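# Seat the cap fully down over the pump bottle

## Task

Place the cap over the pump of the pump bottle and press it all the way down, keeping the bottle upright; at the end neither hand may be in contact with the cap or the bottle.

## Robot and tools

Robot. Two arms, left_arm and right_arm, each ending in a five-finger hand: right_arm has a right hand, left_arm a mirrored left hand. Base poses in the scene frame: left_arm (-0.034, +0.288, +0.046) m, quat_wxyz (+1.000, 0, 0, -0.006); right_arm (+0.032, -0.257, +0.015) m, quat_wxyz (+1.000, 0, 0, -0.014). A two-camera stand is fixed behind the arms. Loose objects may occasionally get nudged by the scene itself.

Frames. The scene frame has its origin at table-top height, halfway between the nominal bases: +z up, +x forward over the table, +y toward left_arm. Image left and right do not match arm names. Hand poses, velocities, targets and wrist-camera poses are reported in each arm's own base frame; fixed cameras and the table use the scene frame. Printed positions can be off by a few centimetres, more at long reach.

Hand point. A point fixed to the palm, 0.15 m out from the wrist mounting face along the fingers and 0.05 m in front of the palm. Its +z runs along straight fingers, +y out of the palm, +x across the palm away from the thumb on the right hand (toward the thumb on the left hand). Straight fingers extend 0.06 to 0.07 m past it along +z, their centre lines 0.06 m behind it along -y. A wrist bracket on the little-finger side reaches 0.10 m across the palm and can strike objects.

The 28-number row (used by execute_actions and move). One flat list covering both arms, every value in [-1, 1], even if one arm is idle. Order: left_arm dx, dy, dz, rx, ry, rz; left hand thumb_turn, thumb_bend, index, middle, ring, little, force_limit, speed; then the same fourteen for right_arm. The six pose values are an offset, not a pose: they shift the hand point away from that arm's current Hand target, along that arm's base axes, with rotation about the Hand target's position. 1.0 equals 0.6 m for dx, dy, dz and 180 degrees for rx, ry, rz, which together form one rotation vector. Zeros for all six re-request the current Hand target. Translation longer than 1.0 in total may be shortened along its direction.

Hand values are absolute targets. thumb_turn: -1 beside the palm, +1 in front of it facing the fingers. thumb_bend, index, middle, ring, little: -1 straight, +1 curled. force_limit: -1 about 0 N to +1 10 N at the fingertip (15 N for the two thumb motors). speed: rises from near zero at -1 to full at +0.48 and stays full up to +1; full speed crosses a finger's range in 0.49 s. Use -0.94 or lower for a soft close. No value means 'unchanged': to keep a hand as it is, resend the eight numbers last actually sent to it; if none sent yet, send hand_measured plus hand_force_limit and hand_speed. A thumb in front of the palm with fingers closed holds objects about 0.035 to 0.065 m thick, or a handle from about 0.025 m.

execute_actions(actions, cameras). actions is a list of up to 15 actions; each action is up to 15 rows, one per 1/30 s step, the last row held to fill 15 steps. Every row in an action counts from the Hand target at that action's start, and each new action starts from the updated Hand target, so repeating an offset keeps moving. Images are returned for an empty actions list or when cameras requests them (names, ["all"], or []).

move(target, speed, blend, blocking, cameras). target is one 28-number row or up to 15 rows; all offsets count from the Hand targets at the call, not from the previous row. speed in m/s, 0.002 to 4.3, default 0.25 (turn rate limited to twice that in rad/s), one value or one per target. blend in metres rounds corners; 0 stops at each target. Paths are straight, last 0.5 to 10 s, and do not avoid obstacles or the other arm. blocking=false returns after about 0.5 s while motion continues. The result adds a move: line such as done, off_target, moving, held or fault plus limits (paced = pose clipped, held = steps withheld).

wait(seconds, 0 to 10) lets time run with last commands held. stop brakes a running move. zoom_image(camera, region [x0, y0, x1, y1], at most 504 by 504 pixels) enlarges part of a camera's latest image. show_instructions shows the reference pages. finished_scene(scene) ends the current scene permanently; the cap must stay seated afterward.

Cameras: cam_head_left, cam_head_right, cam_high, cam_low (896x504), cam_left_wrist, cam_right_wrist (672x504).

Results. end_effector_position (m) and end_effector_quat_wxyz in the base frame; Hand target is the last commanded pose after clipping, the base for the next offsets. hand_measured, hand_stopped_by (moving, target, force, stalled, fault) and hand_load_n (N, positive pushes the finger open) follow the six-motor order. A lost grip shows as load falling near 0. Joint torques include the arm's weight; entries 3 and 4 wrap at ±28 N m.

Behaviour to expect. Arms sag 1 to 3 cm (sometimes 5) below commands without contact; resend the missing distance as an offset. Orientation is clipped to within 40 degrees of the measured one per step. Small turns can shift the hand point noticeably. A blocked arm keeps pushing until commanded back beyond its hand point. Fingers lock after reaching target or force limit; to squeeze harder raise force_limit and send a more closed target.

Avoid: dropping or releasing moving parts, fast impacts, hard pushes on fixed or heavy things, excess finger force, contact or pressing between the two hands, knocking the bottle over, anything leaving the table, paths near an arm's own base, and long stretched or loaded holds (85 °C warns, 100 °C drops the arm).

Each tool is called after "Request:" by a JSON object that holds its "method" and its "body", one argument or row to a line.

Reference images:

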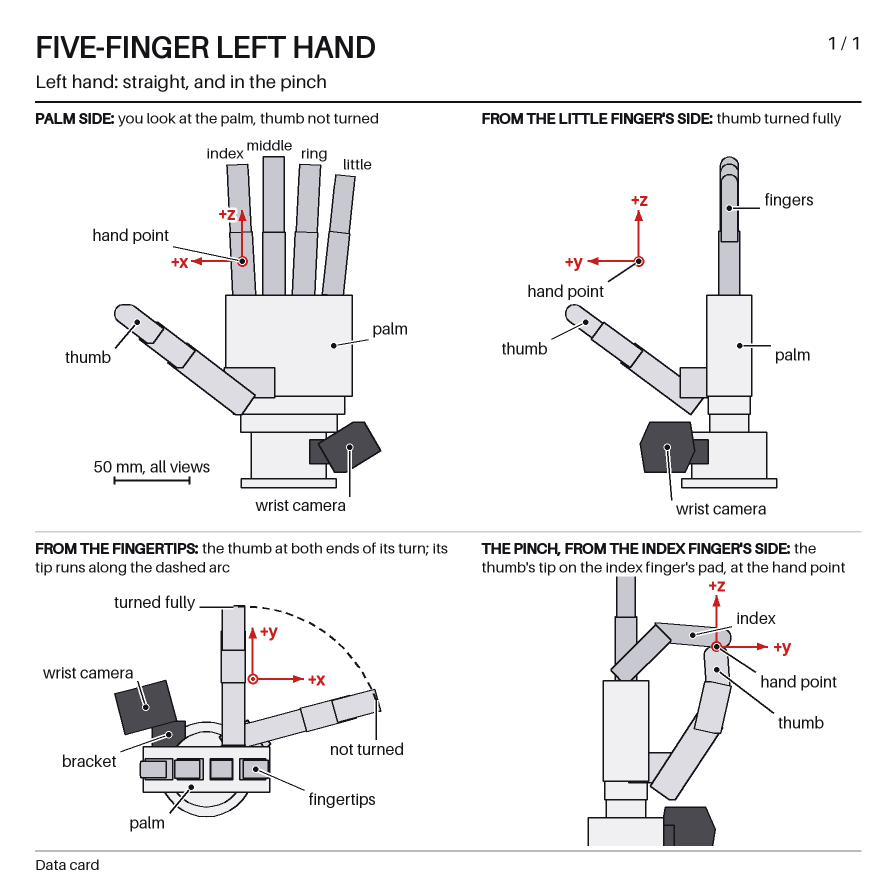

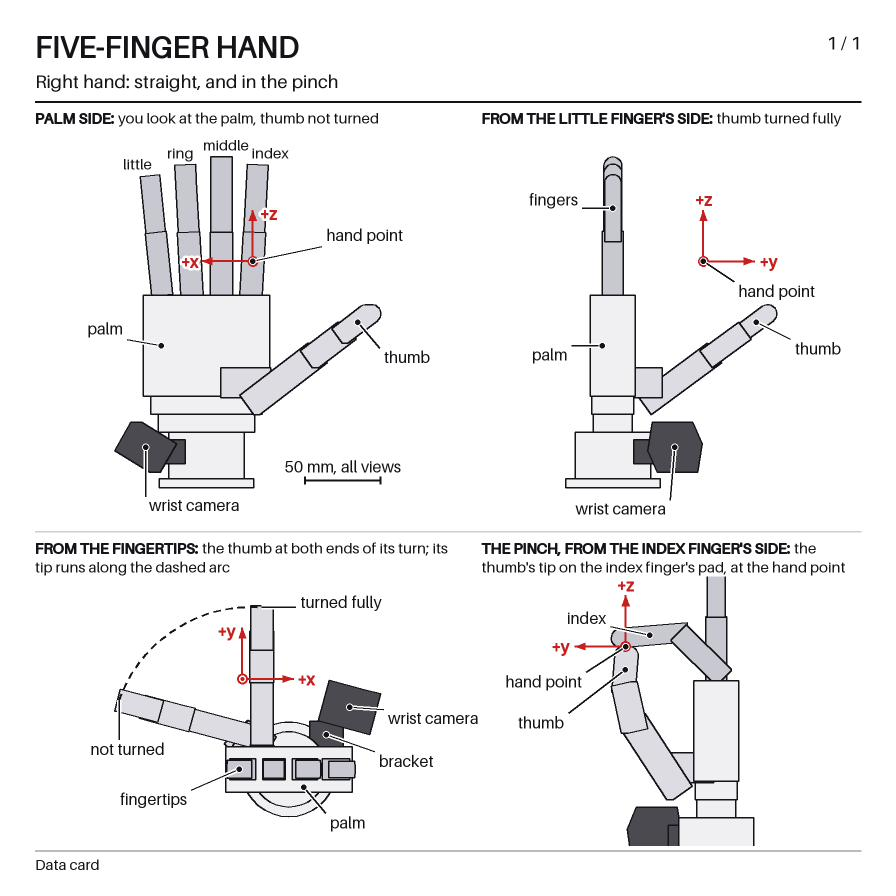

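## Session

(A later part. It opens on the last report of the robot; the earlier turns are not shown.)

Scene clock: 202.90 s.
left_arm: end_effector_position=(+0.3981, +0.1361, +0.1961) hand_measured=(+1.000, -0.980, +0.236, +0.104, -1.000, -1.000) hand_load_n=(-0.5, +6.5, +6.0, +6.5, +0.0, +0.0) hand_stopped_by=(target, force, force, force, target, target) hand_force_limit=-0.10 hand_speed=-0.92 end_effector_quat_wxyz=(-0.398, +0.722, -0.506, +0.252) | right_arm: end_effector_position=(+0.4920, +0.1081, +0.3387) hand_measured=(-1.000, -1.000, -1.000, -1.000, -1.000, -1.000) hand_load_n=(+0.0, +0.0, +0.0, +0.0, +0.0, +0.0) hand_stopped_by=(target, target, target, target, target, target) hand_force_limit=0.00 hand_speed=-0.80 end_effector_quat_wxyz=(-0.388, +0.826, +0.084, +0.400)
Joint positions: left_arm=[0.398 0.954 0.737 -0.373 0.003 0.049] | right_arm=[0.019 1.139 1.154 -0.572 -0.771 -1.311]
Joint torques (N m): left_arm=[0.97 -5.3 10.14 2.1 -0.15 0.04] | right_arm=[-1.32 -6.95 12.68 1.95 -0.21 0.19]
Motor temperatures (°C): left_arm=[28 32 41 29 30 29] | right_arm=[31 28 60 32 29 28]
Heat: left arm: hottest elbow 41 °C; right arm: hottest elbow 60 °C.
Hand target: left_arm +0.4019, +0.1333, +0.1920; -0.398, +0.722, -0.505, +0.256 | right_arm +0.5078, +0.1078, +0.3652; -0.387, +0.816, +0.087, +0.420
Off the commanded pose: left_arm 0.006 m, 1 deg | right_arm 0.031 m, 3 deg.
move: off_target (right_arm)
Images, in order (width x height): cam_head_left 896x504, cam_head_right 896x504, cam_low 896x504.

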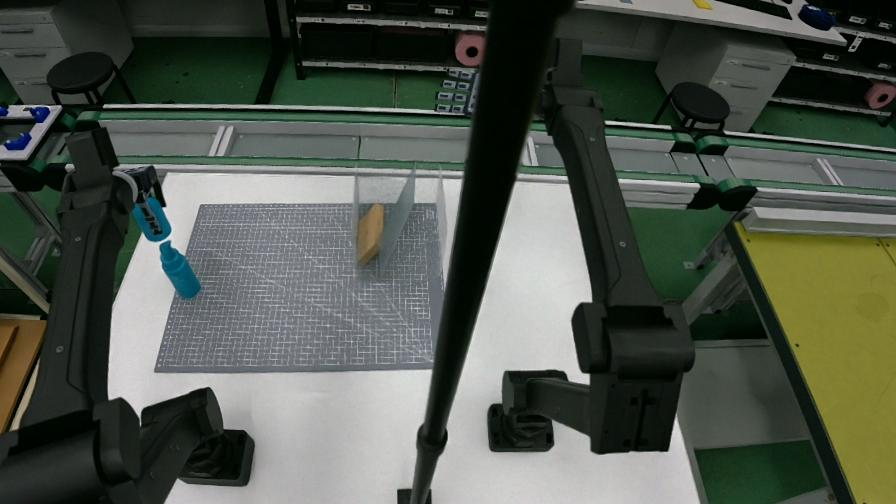

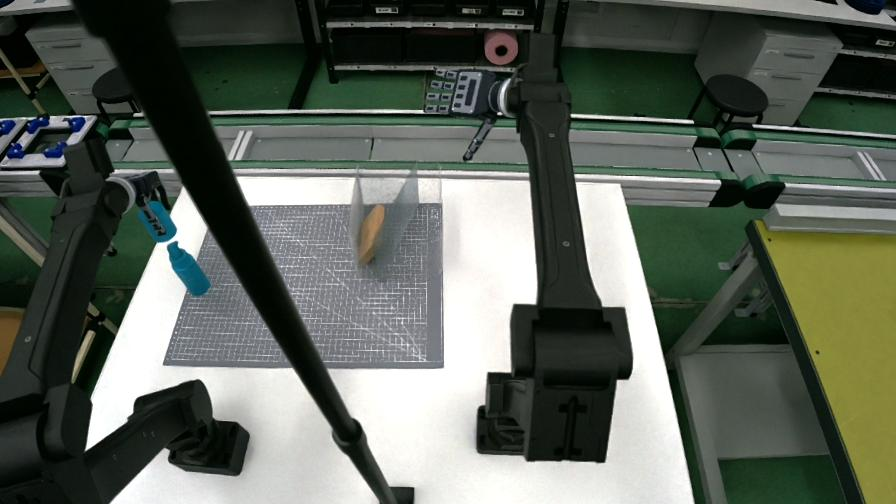

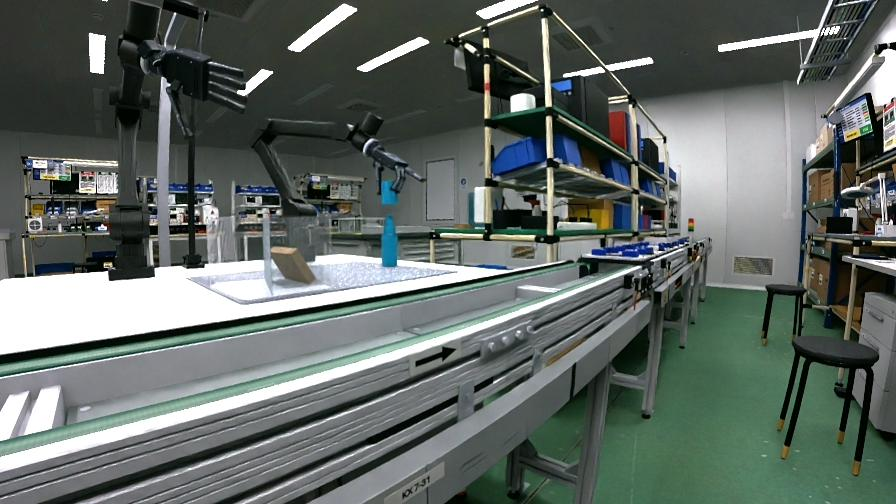

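Request:
{"method": "move", "body": {
  "target": [
    [-0.003,0,-0.055,0,0,0,1,-0.5,0.3,0.3,-1,-1,-0.1,-0.92,0,0,0,0,0,0,-1,-1,-1,-1,-1,-1,0,-0.8]
  ],
  "speed": 0.04,
  "cameras": ["cam_head_left","cam_low","cam_head_right"]
}}

Request:
{"method": "zoom_image", "body": {
  "camera": "cam_head_left",
  "region": [130, 210, 210, 310]
}}

Request:
{"method": "zoom_image", "body": {
  "camera": "cam_head_right",
  "region": [135, 210, 215, 310]
}}

Request:
{"method": "zoom_image", "body": {
  "camera": "cam_low",
  "region": [360, 170, 420, 280]
}}

Scene clock: 208.60 s.
left_arm: end_effector_position=(+0.3957, +0.1351, +0.1613) hand_measured=(+1.000, -0.980, +0.236, +0.104, -1.000, -1.000) hand_load_n=(-0.5, +6.5, +6.0, +6.5, +0.0, +0.0) hand_stopped_by=(target, force, force, force, target, target) hand_force_limit=-0.10 hand_speed=-0.92 end_effector_quat_wxyz=(-0.397, +0.723, -0.507, +0.252) | right_arm: end_effector_position=(+0.4920, +0.1081, +0.3387) hand_measured=(-1.000, -1.000, -1.000, -1.000, -1.000, -1.000) hand_load_n=(+0.0, +0.0, +0.0, +0.0, +0.0, +0.0) hand_stopped_by=(target, target, target, target, target, target) hand_force_limit=0.00 hand_speed=-0.80 end_effector_quat_wxyz=(-0.388, +0.826, +0.084, +0.400)
Joint positions: left_arm=[0.398 0.978 0.657 -0.272 0.003 0.048] | right_arm=[0.019 1.139 1.154 -0.572 -0.771 -1.311]
Joint torques (N m): left_arm=[1.08 -5.36 10.22 1.91 -0.07 0.06] | right_arm=[-1.2 -7.06 12.74 1.98 -0.22 0.18]
Motor temperatures (°C): left_arm=[28 32 41 29 30 29] | right_arm=[31 28 60 32 29 28]
Heat: left arm: hottest elbow 41 °C; right arm: hottest elbow 60 °C.
Hand target: left_arm +0.4000, +0.1332, +0.1589; -0.398, +0.722, -0.505, +0.256 | right_arm +0.5078, +0.1078, +0.3652; -0.387, +0.816, +0.087, +0.420
Off the commanded pose: left_arm 0.005 m, 1 deg | right_arm 0.031 m, 3 deg.
move: off_target (right_arm)
Images, in order (width x height): cam_head_left 896x504, cam_head_right 896x504, cam_low 896x504.

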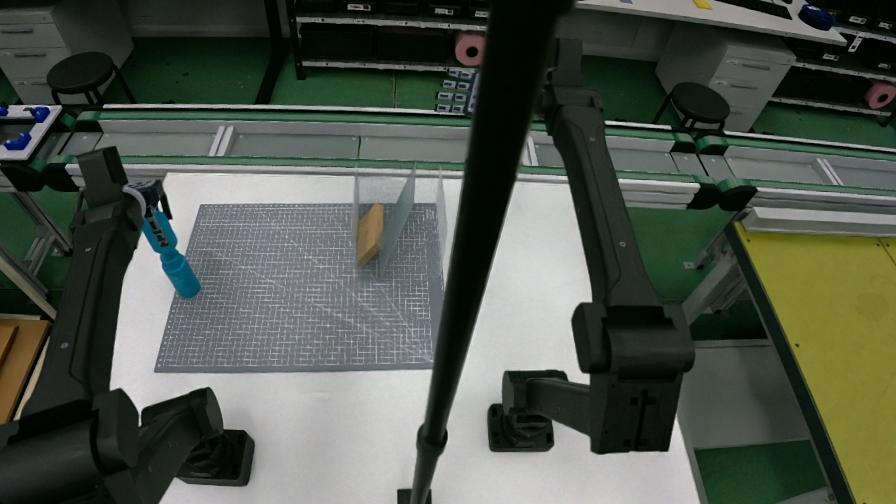

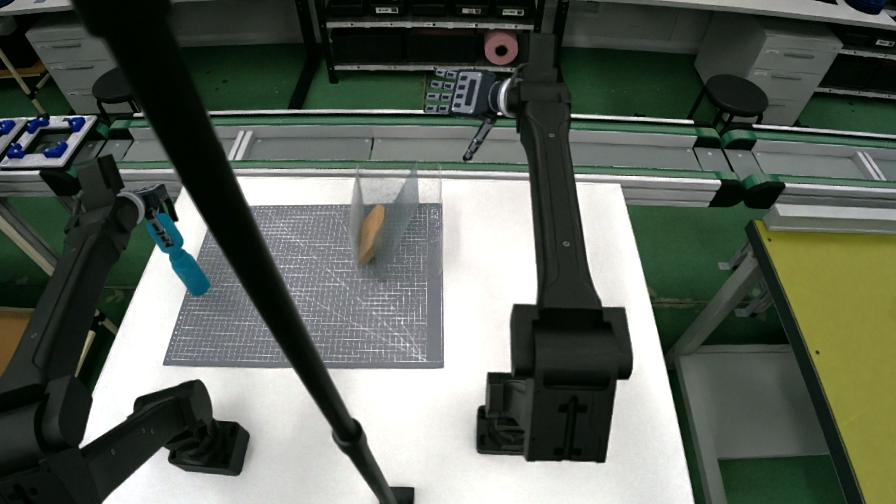

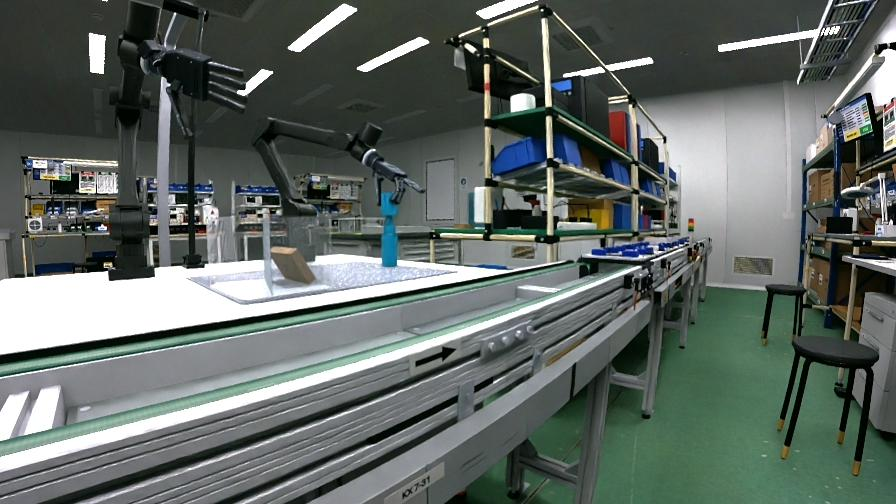

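Scaled by 5.040.

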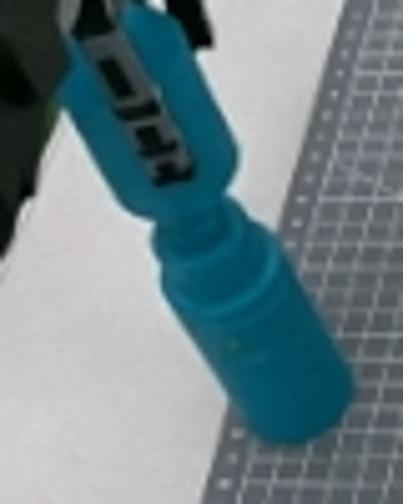

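Scaled by 5.040.

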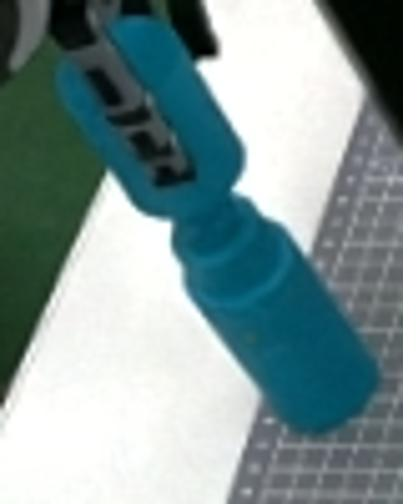

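Scaled by 4.582.

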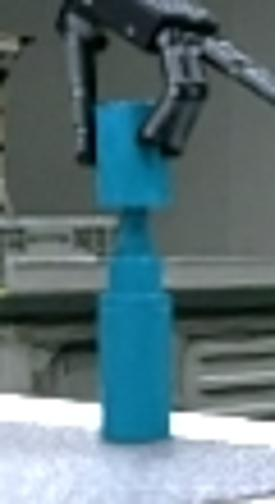

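Request:
{"method": "move", "body": {
  "target": [
    [0,0,-0.04,0,0,0,1,-0.5,0.3,0.3,-1,-1,-0.1,-0.92,0,0,0,0,0,0,-1,-1,-1,-1,-1,-1,0,-0.8]
  ],
  "speed": 0.04,
  "cameras": ["cam_head_left","cam_low","cam_head_right"]
}}

Request:
{"method": "zoom_image", "body": {
  "camera": "cam_head_left",
  "region": [130, 210, 210, 310]
}}

Request:
{"method": "zoom_image", "body": {
  "camera": "cam_low",
  "region": [360, 170, 420, 280]
}}

Scene clock: 214.27 s.
left_arm: end_effector_position=(+0.3962, +0.1353, +0.1375) hand_measured=(+1.000, -0.980, +0.236, +0.104, -1.000, -1.000) hand_load_n=(-0.5, +6.5, +6.0, +6.0, +0.0, +0.0) hand_stopped_by=(target, force, force, force, target, target) hand_force_limit=-0.10 hand_speed=-0.92 end_effector_quat_wxyz=(-0.397, +0.723, -0.507, +0.252) | right_arm: end_effector_position=(+0.4920, +0.1081, +0.3387) hand_measured=(-1.000, -1.000, -1.000, -1.000, -1.000, -1.000) hand_load_n=(+0.0, +0.0, +0.0, +0.0, +0.0, +0.0) hand_stopped_by=(target, target, target, target, target, target) hand_force_limit=0.00 hand_speed=-0.80 end_effector_quat_wxyz=(-0.388, +0.826, +0.084, +0.400)
Joint positions: left_arm=[0.398 1.009 0.609 -0.191 0.003 0.048] | right_arm=[0.019 1.139 1.154 -0.572 -0.771 -1.311]
Joint torques (N m): left_arm=[1.03 -5.19 9.99 2.02 -0.05 0.06] | right_arm=[-1.26 -6.83 12.72 1.98 -0.23 0.18]
Motor temperatures (°C): left_arm=[28 32 41 29 30 29] | right_arm=[31 28 61 32 29 28]
Heat: left arm: hottest elbow 41 °C; right arm: hottest elbow 61 °C.
Hand target: left_arm +0.4001, +0.1333, +0.1350; -0.398, +0.722, -0.505, +0.256 | right_arm +0.5078, +0.1078, +0.3652; -0.387, +0.816, +0.087, +0.420
Off the commanded pose: left_arm 0.005 m, 1 deg | right_arm 0.031 m, 3 deg.
move: off_target (right_arm)
Images, in order (width x height): cam_head_left 896x504, cam_head_right 896x504, cam_low 896x504.

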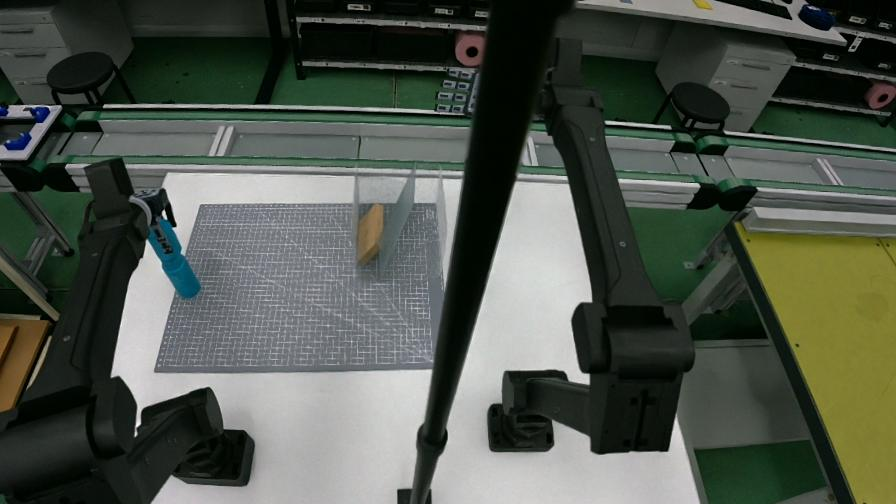

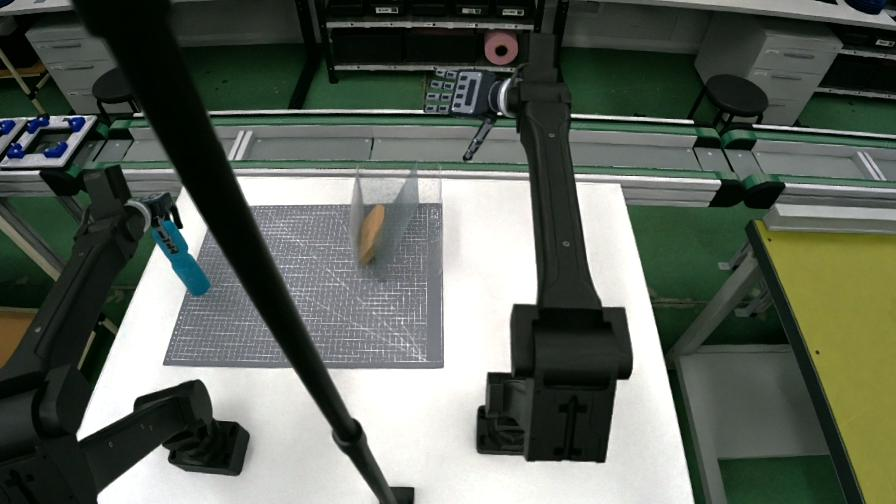

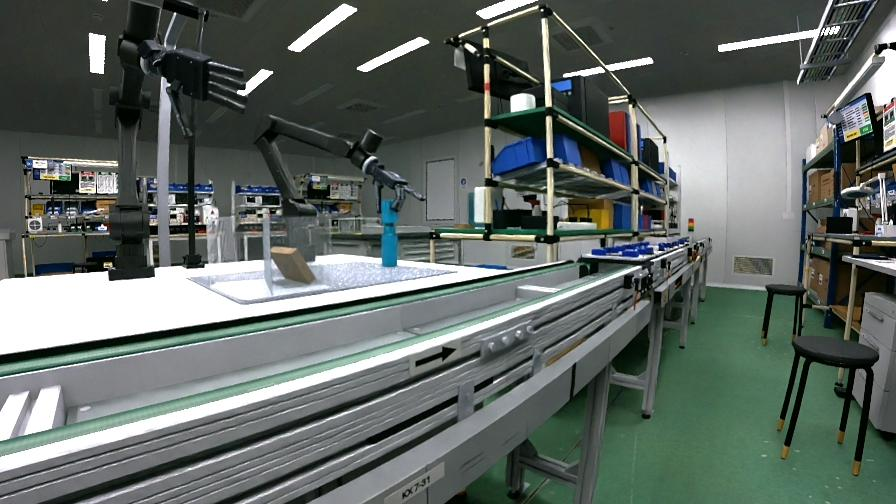

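Scaled by 5.040.

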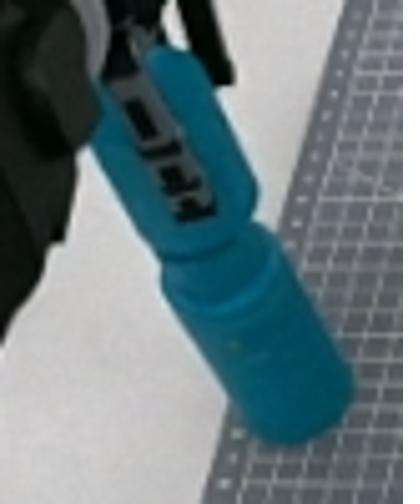

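Scaled by 4.582.

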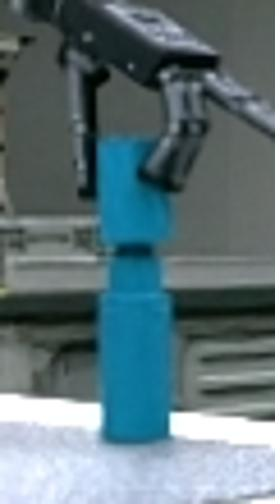

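Request:
{"method": "move", "body": {
  "target": [
    [0,0,-0.033,0,0,0,1,-0.5,0.3,0.3,-1,-1,-0.1,-0.92,0,0,0,0,0,0,-1,-1,-1,-1,-1,-1,0,-0.8]
  ],
  "speed": 0.03,
  "cameras": ["cam_head_left","cam_low","cam_head_right"]
}}

Request:
{"method": "zoom_image", "body": {
  "camera": "cam_head_left",
  "region": [130, 210, 210, 310]
}}

Request:
{"method": "zoom_image", "body": {
  "camera": "cam_low",
  "region": [360, 170, 420, 280]
}}

Scene clock: 218.63 s.
left_arm: end_effector_position=(+0.4001, +0.1369, +0.1290) hand_measured=(+1.000, -0.980, +0.236, +0.104, -1.000, -1.000) hand_load_n=(-1.0, +7.0, +5.5, +5.0, +0.0, +0.0) hand_stopped_by=(target, force, force, force, target, target) hand_force_limit=-0.10 hand_speed=-0.92 end_effector_quat_wxyz=(-0.407, +0.718, -0.503, +0.258) | right_arm: end_effector_position=(+0.4920, +0.1081, +0.3387) hand_measured=(-1.000, -1.000, -1.000, -1.000, -1.000, -1.000) hand_load_n=(+0.0, +0.0, +0.0, +0.0, +0.0, +0.0) hand_stopped_by=(target, target, target, target, target, target) hand_force_limit=0.00 hand_speed=-0.80 end_effector_quat_wxyz=(-0.388, +0.826, +0.084, +0.400)
Joint positions: left_arm=[0.398 1.026 0.58 -0.118 0.003 0.048] | right_arm=[0.019 1.139 1.154 -0.572 -0.771 -1.311]
Joint torques (N m): left_arm=[0.85 -4.48 9.02 1.76 -0.07 0.07] | right_arm=[-1.2 -6.71 12.68 1.99 -0.21 0.18]
Motor temperatures (°C): left_arm=[28 32 41 29 30 29] | right_arm=[31 28 61 32 29 28]
Heat: left arm: hottest elbow 41 °C; right arm: hottest elbow 61 °C.
Hand target: left_arm +0.4001, +0.1332, +0.1152; -0.398, +0.722, -0.505, +0.256 | right_arm +0.5078, +0.1078, +0.3652; -0.387, +0.816, +0.087, +0.420
Off the commanded pose: left_arm 0.014 m, 1 deg | right_arm 0.031 m, 3 deg.
move: off_target (left_arm, right_arm)
Images, in order (width x height): cam_head_left 896x504, cam_head_right 896x504, cam_low 896x504.

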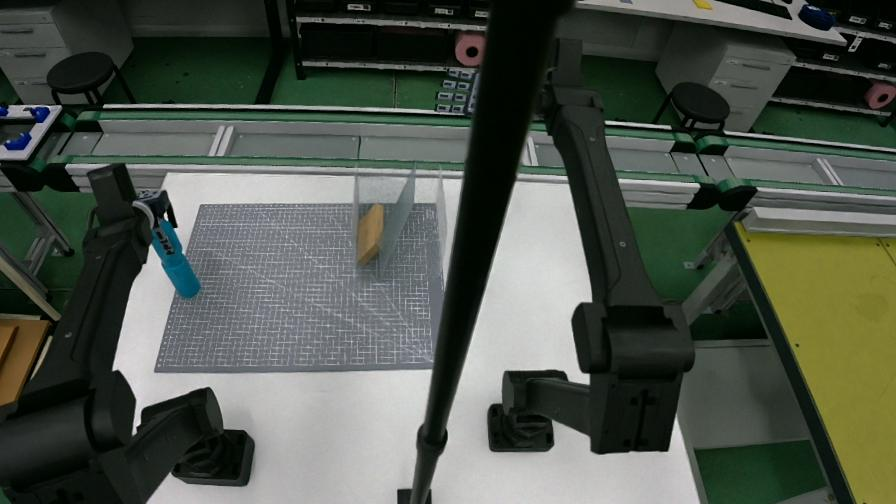

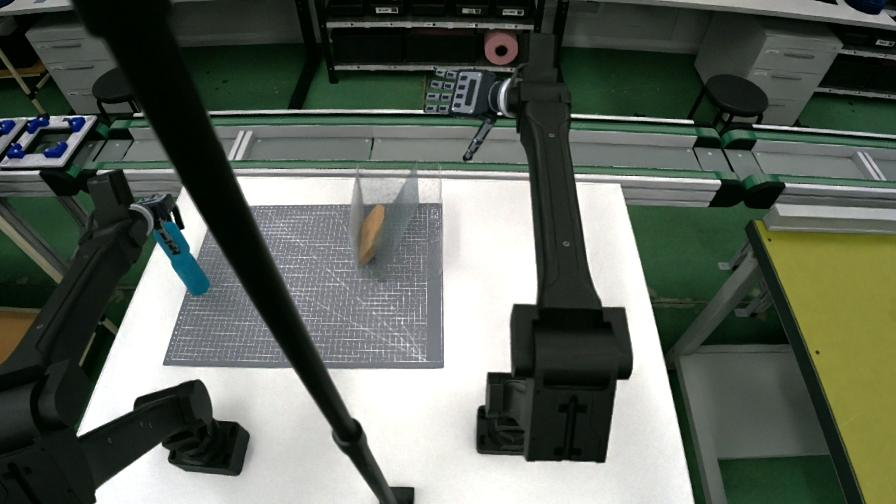

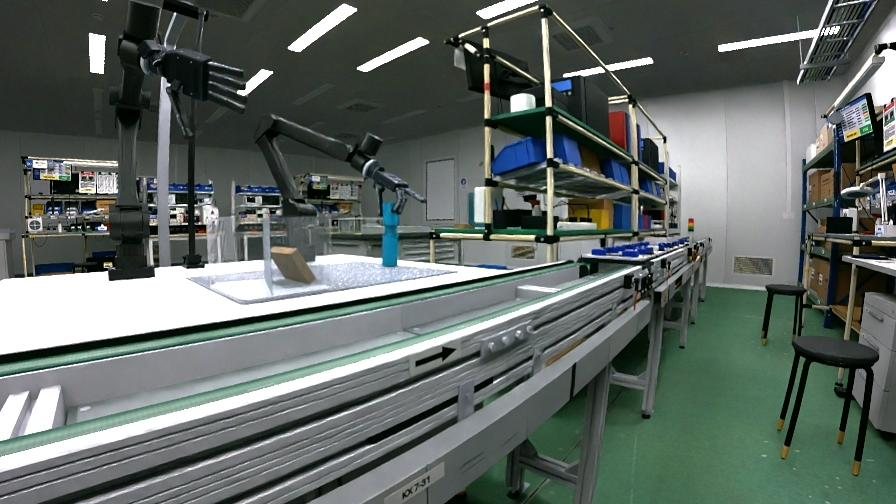

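Scaled by 5.040.

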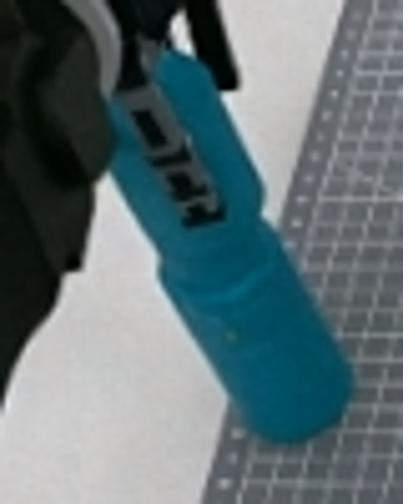

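Scaled by 4.582.

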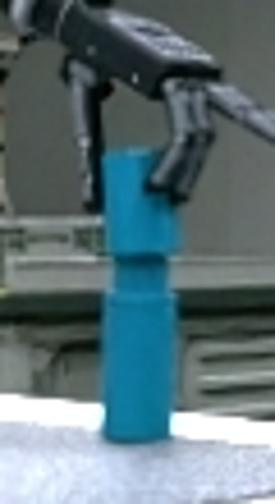

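Request:
{"method": "move", "body": {
  "target": [
    [0,0,0.035,0,0,0,1,-0.5,0.3,0.3,-1,-1,-0.1,-0.92,0,0,0,0,0,0,-1,-1,-1,-1,-1,-1,0,-0.8],
    [-0.004,0.006,0.035,0,0,0,1,-0.5,0.3,0.3,-1,-1,-0.1,-0.92,0,0,0,0,0,0,-1,-1,-1,-1,-1,-1,0,-0.8]
  ],
  "speed": 0.04,
  "cameras": ["cam_head_left","cam_low","cam_head_right"]
}}

Request:
{"method": "zoom_image", "body": {
  "camera": "cam_head_left",
  "region": [130, 210, 210, 310]
}}

Request:
{"method": "zoom_image", "body": {
  "camera": "cam_head_right",
  "region": [135, 210, 215, 310]
}}

Request:
{"method": "zoom_image", "body": {
  "camera": "cam_low",
  "region": [360, 170, 420, 280]
}}

Scene clock: 228.57 s.
left_arm: end_effector_position=(+0.3939, +0.1326, +0.1248) hand_measured=(+1.000, -0.980, +0.236, +0.104, -1.000, -1.000) hand_load_n=(-1.0, +8.0, +4.5, +4.0, +0.0, +0.0) hand_stopped_by=(target, force, force, force, target, target) hand_force_limit=-0.10 hand_speed=-0.92 end_effector_quat_wxyz=(-0.394, +0.723, -0.508, +0.255) | right_arm: end_effector_position=(+0.4920, +0.1081, +0.3387) hand_measured=(-1.000, -1.000, -1.000, -1.000, -1.000, -1.000) hand_load_n=(+0.0, +0.0, +0.0, +0.0, +0.0, +0.0) hand_stopped_by=(target, target, target, target, target, target) hand_force_limit=0.00 hand_speed=-0.80 end_effector_quat_wxyz=(-0.388, +0.826, +0.084, +0.400)
Joint positions: left_arm=[0.399 1.02 0.58 -0.155 0.012 0.047] | right_arm=[0.019 1.139 1.154 -0.572 -0.771 -1.311]
Joint torques (N m): left_arm=[2.26 -6.48 12.6 0.47 0.04 0.17] | right_arm=[-1.38 -6.89 12.67 1.89 -0.22 0.18]
Motor temperatures (°C): left_arm=[28 32 41 29 30 29] | right_arm=[31 28 61 32 29 28]
Heat: left arm: hottest elbow 41 °C; right arm: hottest elbow 61 °C.
Hand target: left_arm +0.3976, +0.1369, +0.1361; -0.398, +0.722, -0.505, +0.256 | right_arm +0.5078, +0.1078, +0.3652; -0.387, +0.816, +0.087, +0.420
Off the commanded pose: left_arm 0.013 m, 1 deg | right_arm 0.031 m, 3 deg.
move: off_target (left_arm, right_arm)
Images, in order (width x height): cam_head_left 896x504, cam_head_right 896x504, cam_low 896x504.

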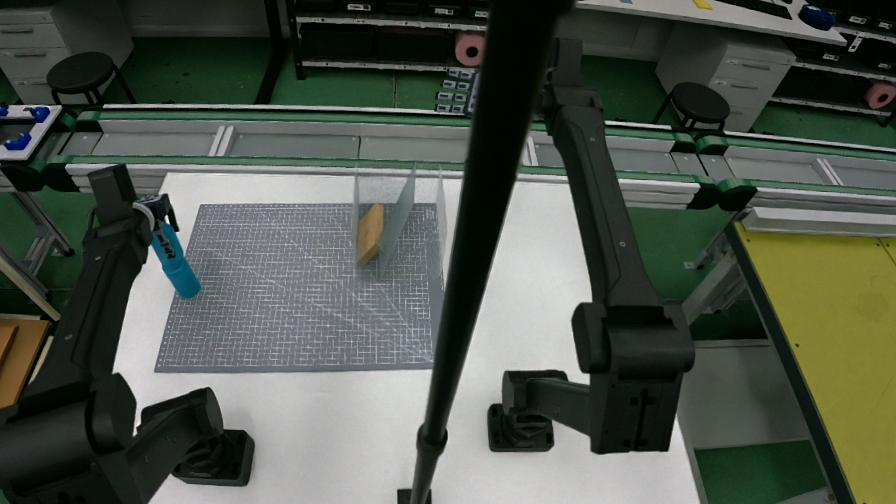

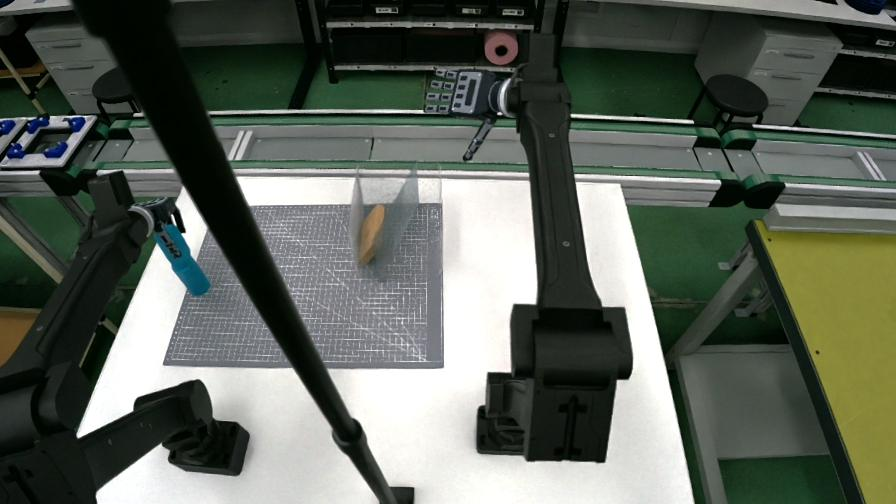

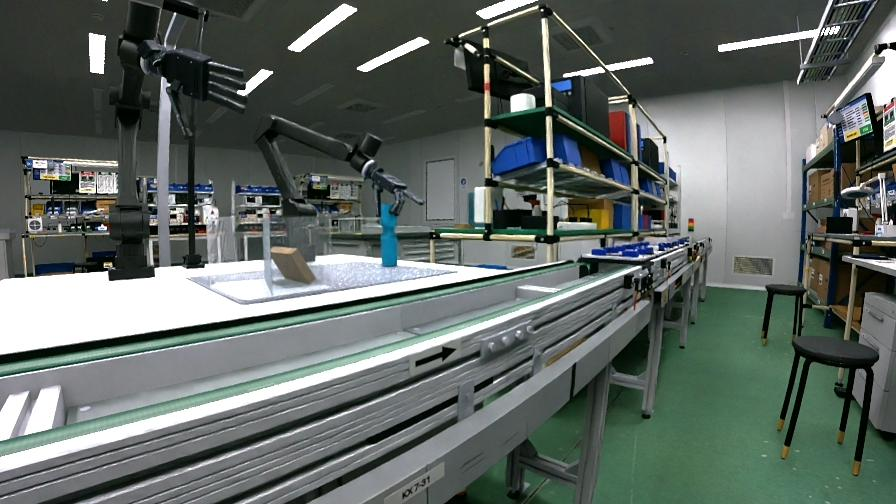

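Scaled by 5.040.

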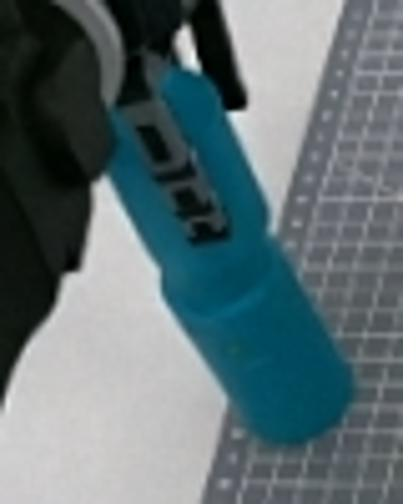

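Scaled by 5.040.

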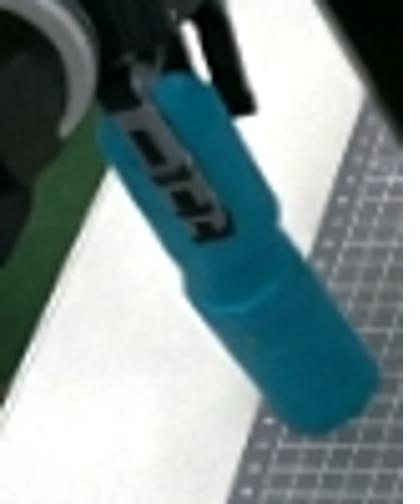

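Scaled by 4.582.

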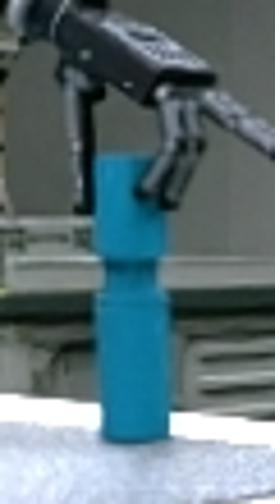

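Request:
{"method": "move", "body": {
  "target": [
    [0.003,0.006,0.008,0,0,0,1,-0.5,0.3,0.3,-1,-1,-0.1,-0.92,0,0,0,0,0,0,-1,-1,-1,-1,-1,-1,0,-0.8]
  ],
  "speed": 0.04,
  "cameras": ["cam_head_left","cam_low","cam_head_right"]
}}

Request:
{"method": "zoom_image", "body": {
  "camera": "cam_head_left",
  "region": [130, 210, 210, 310]
}}

Request:
{"method": "zoom_image", "body": {
  "camera": "cam_low",
  "region": [360, 170, 420, 280]
}}

Scene clock: 237.00 s.
left_arm: end_effector_position=(+0.3890, +0.1324, +0.1210) hand_measured=(+1.000, -0.980, +0.236, +0.104, -1.000, -1.000) hand_load_n=(-0.5, +7.5, +4.0, +4.0, -0.5, +0.0) hand_stopped_by=(target, force, force, force, target, target) hand_force_limit=-0.10 hand_speed=-0.92 end_effector_quat_wxyz=(-0.385, +0.728, -0.510, +0.250) | right_arm: end_effector_position=(+0.4920, +0.1081, +0.3387) hand_measured=(-1.000, -1.000, -1.000, -1.000, -1.000, -1.000) hand_load_n=(+0.0, +0.0, +0.0, +0.0, +0.0, +0.0) hand_stopped_by=(target, target, target, target, target, target) hand_force_limit=0.00 hand_speed=-0.80 end_effector_quat_wxyz=(-0.388, +0.826, +0.084, +0.400)
Joint positions: left_arm=[0.406 1.019 0.58 -0.177 0.019 0.048] | right_arm=[0.019 1.139 1.154 -0.572 -0.771 -1.311]
Joint torques (N m): left_arm=[2.32 -6.48 13.96 0.69 0.08 0.19] | right_arm=[-1.2 -7.12 12.71 1.92 -0.23 0.17]
Motor temperatures (°C): left_arm=[28 32 42 29 30 29] | right_arm=[31 28 61 32 29 28]
Heat: left arm: hottest elbow 42 °C; right arm: hottest elbow 61 °C.
Hand target: left_arm +0.3995, +0.1405, +0.1410; -0.398, +0.722, -0.505, +0.256 | right_arm +0.5078, +0.1078, +0.3652; -0.387, +0.816, +0.087, +0.420
Off the commanded pose: left_arm 0.024 m, 2 deg | right_arm 0.031 m, 3 deg.
move: off_target (left_arm, right_arm)
Images, in order (width x height): cam_head_left 896x504, cam_head_right 896x504, cam_low 896x504.

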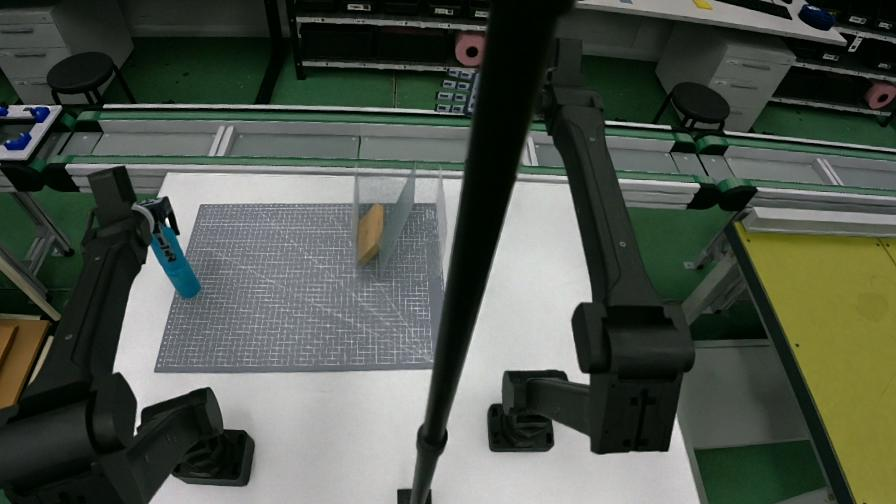

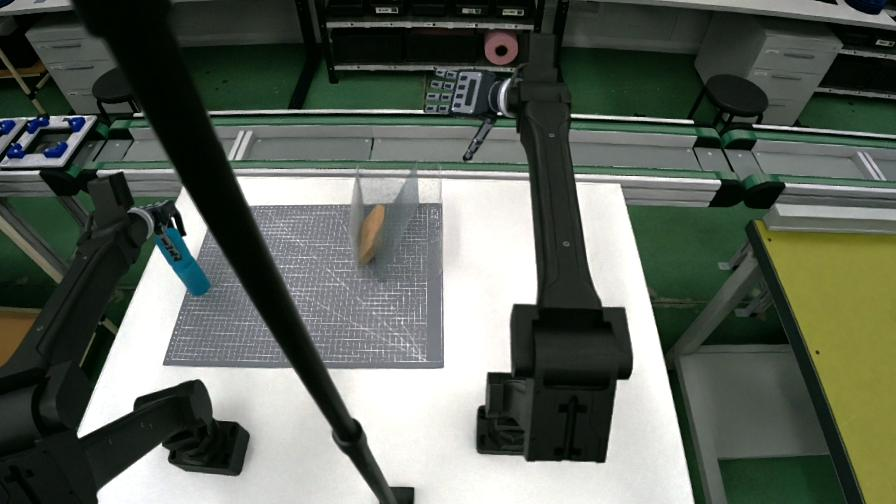

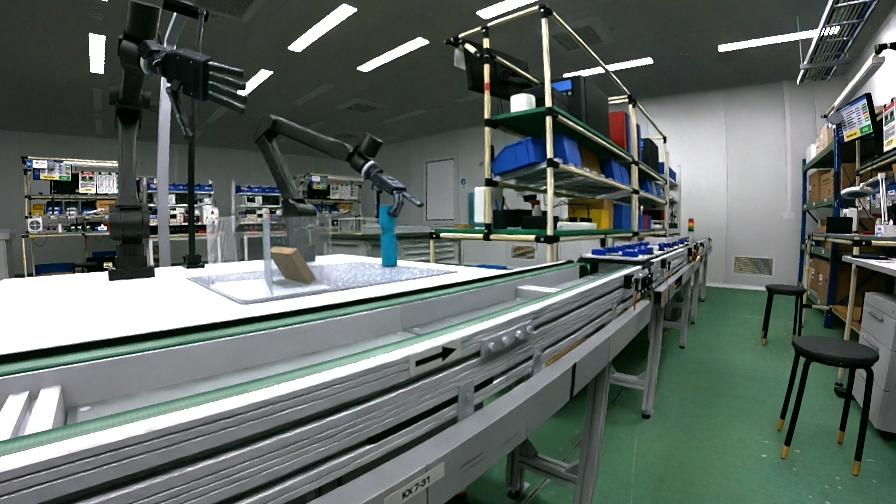

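Scaled by 5.040.

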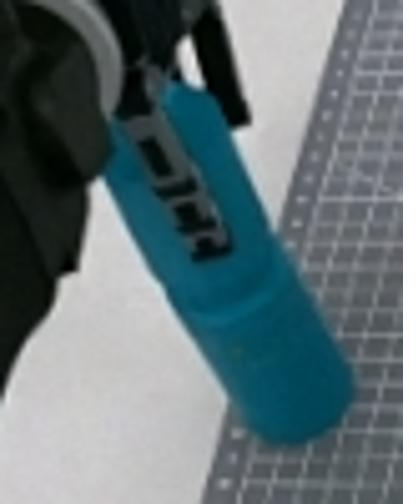

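Scaled by 4.582.

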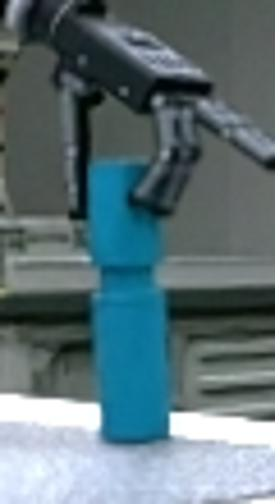

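Request:
{"method": "move", "body": {
  "target": [
    [0.002,-0.006,0.05,0,0,0,1,-0.5,0.3,0.3,-1,-1,-0.1,-0.92,0,0,0,0,0,0,-1,-1,-1,-1,-1,-1,0,-0.8]
  ],
  "speed": 0.05,
  "cameras": ["cam_head_left","cam_low","cam_head_right"]
}}

Request:
{"method": "zoom_image", "body": {
  "camera": "cam_head_left",
  "region": [130, 210, 210, 310]
}}

Request:
{"method": "zoom_image", "body": {
  "camera": "cam_head_right",
  "region": [135, 210, 215, 310]
}}

Request:
{"method": "zoom_image", "body": {
  "camera": "cam_low",
  "region": [360, 170, 420, 280]
}}

Scene clock: 244.10 s.
left_arm: end_effector_position=(+0.3801, +0.1298, +0.1305) hand_measured=(+1.000, -0.980, +0.236, +0.104, -1.000, -1.000) hand_load_n=(+0.0, +7.0, +4.0, +5.0, +0.0, +0.0) hand_stopped_by=(target, force, force, force, target, target) hand_force_limit=-0.10 hand_speed=-0.92 end_effector_quat_wxyz=(-0.371, +0.736, -0.514, +0.239) | right_arm: end_effector_position=(+0.4920, +0.1081, +0.3387) hand_measured=(-1.000, -1.000, -1.000, -1.000, -1.000, -1.000) hand_load_n=(+0.0, +0.0, +0.0, +0.0, +0.0, +0.0) hand_stopped_by=(target, target, target, target, target, target) hand_force_limit=0.00 hand_speed=-0.80 end_effector_quat_wxyz=(-0.388, +0.826, +0.084, +0.400)
Joint positions: left_arm=[0.406 0.991 0.611 -0.277 0.013 0.048] | right_arm=[0.019 1.139 1.154 -0.572 -0.771 -1.311]
Joint torques (N m): left_arm=[1.26 -7.12 16.66 0.8 -0.14 0.13] | right_arm=[-1.32 -7 12.74 1.94 -0.24 0.18]
Motor temperatures (°C): left_arm=[28 32 43 29 30 29] | right_arm=[31 28 61 32 29 28]
Heat: left arm: hottest elbow 43 °C; right arm: hottest elbow 61 °C.
Hand target: left_arm +0.4007, +0.1369, +0.1710; -0.398, +0.722, -0.505, +0.256 | right_arm +0.5078, +0.1078, +0.3652; -0.387, +0.816, +0.087, +0.420
Off the commanded pose: left_arm 0.046 m, 4 deg | right_arm 0.031 m, 3 deg.
move: off_target (left_arm, right_arm)
Images, in order (width x height): cam_head_left 896x504, cam_head_right 896x504, cam_low 896x504.

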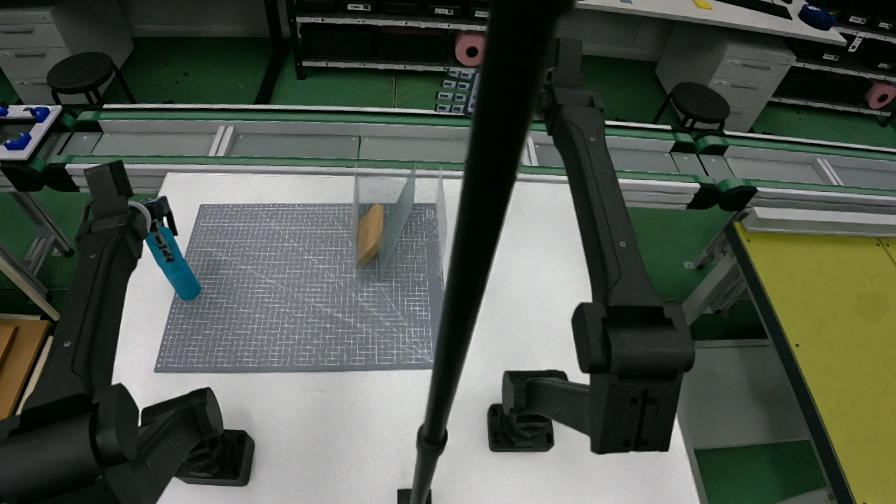

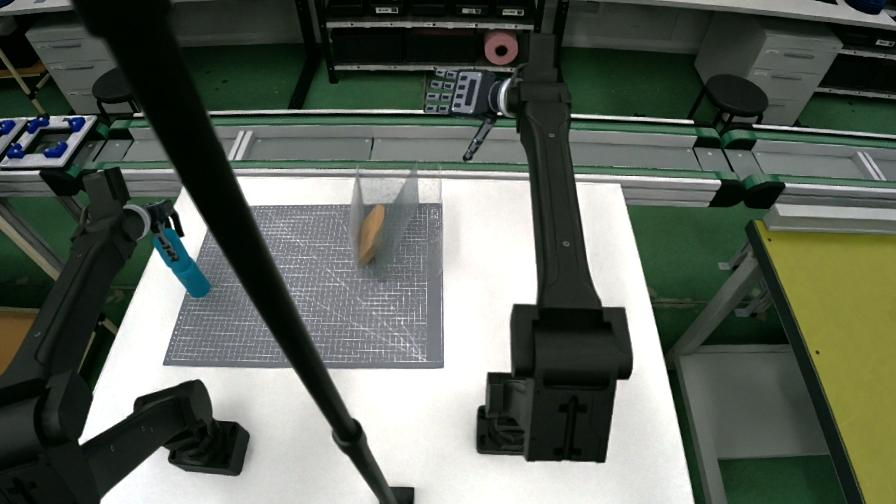

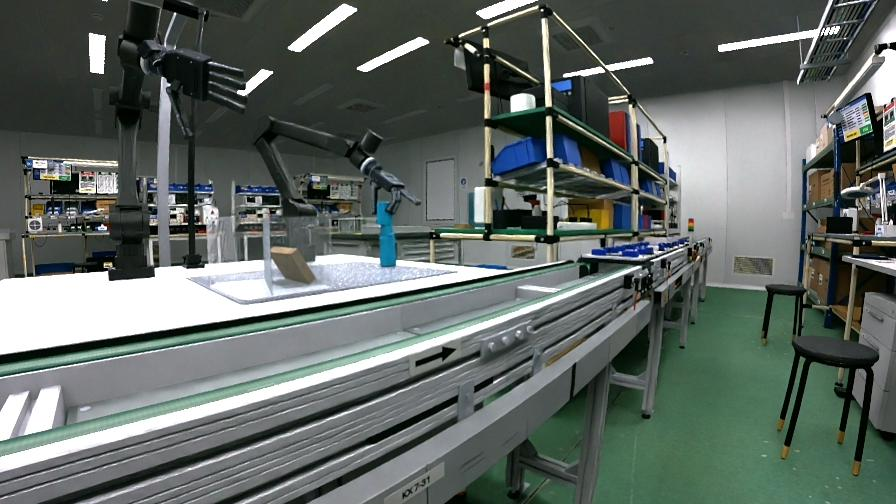

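Scaled by 5.040.

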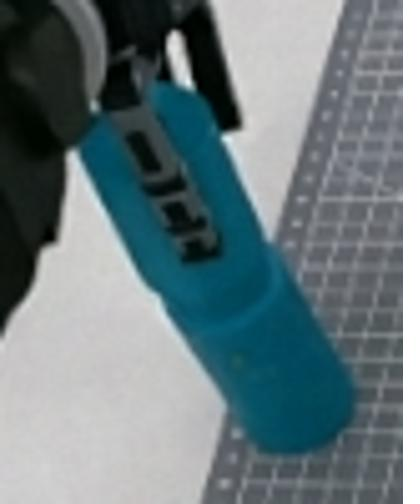

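Scaled by 5.040.

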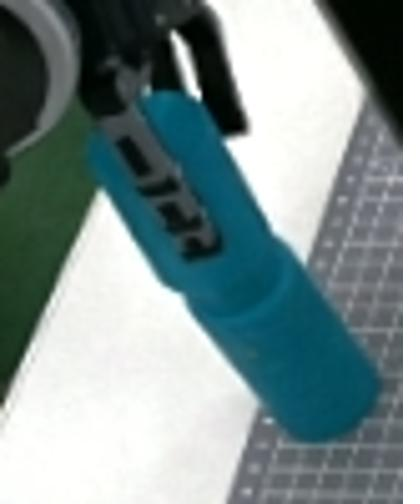

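Scaled by 4.582.

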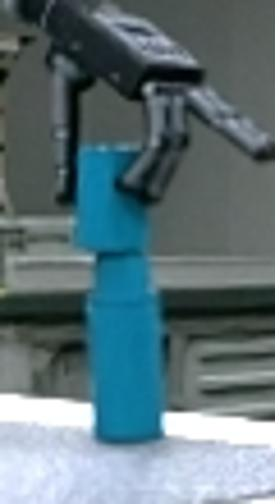

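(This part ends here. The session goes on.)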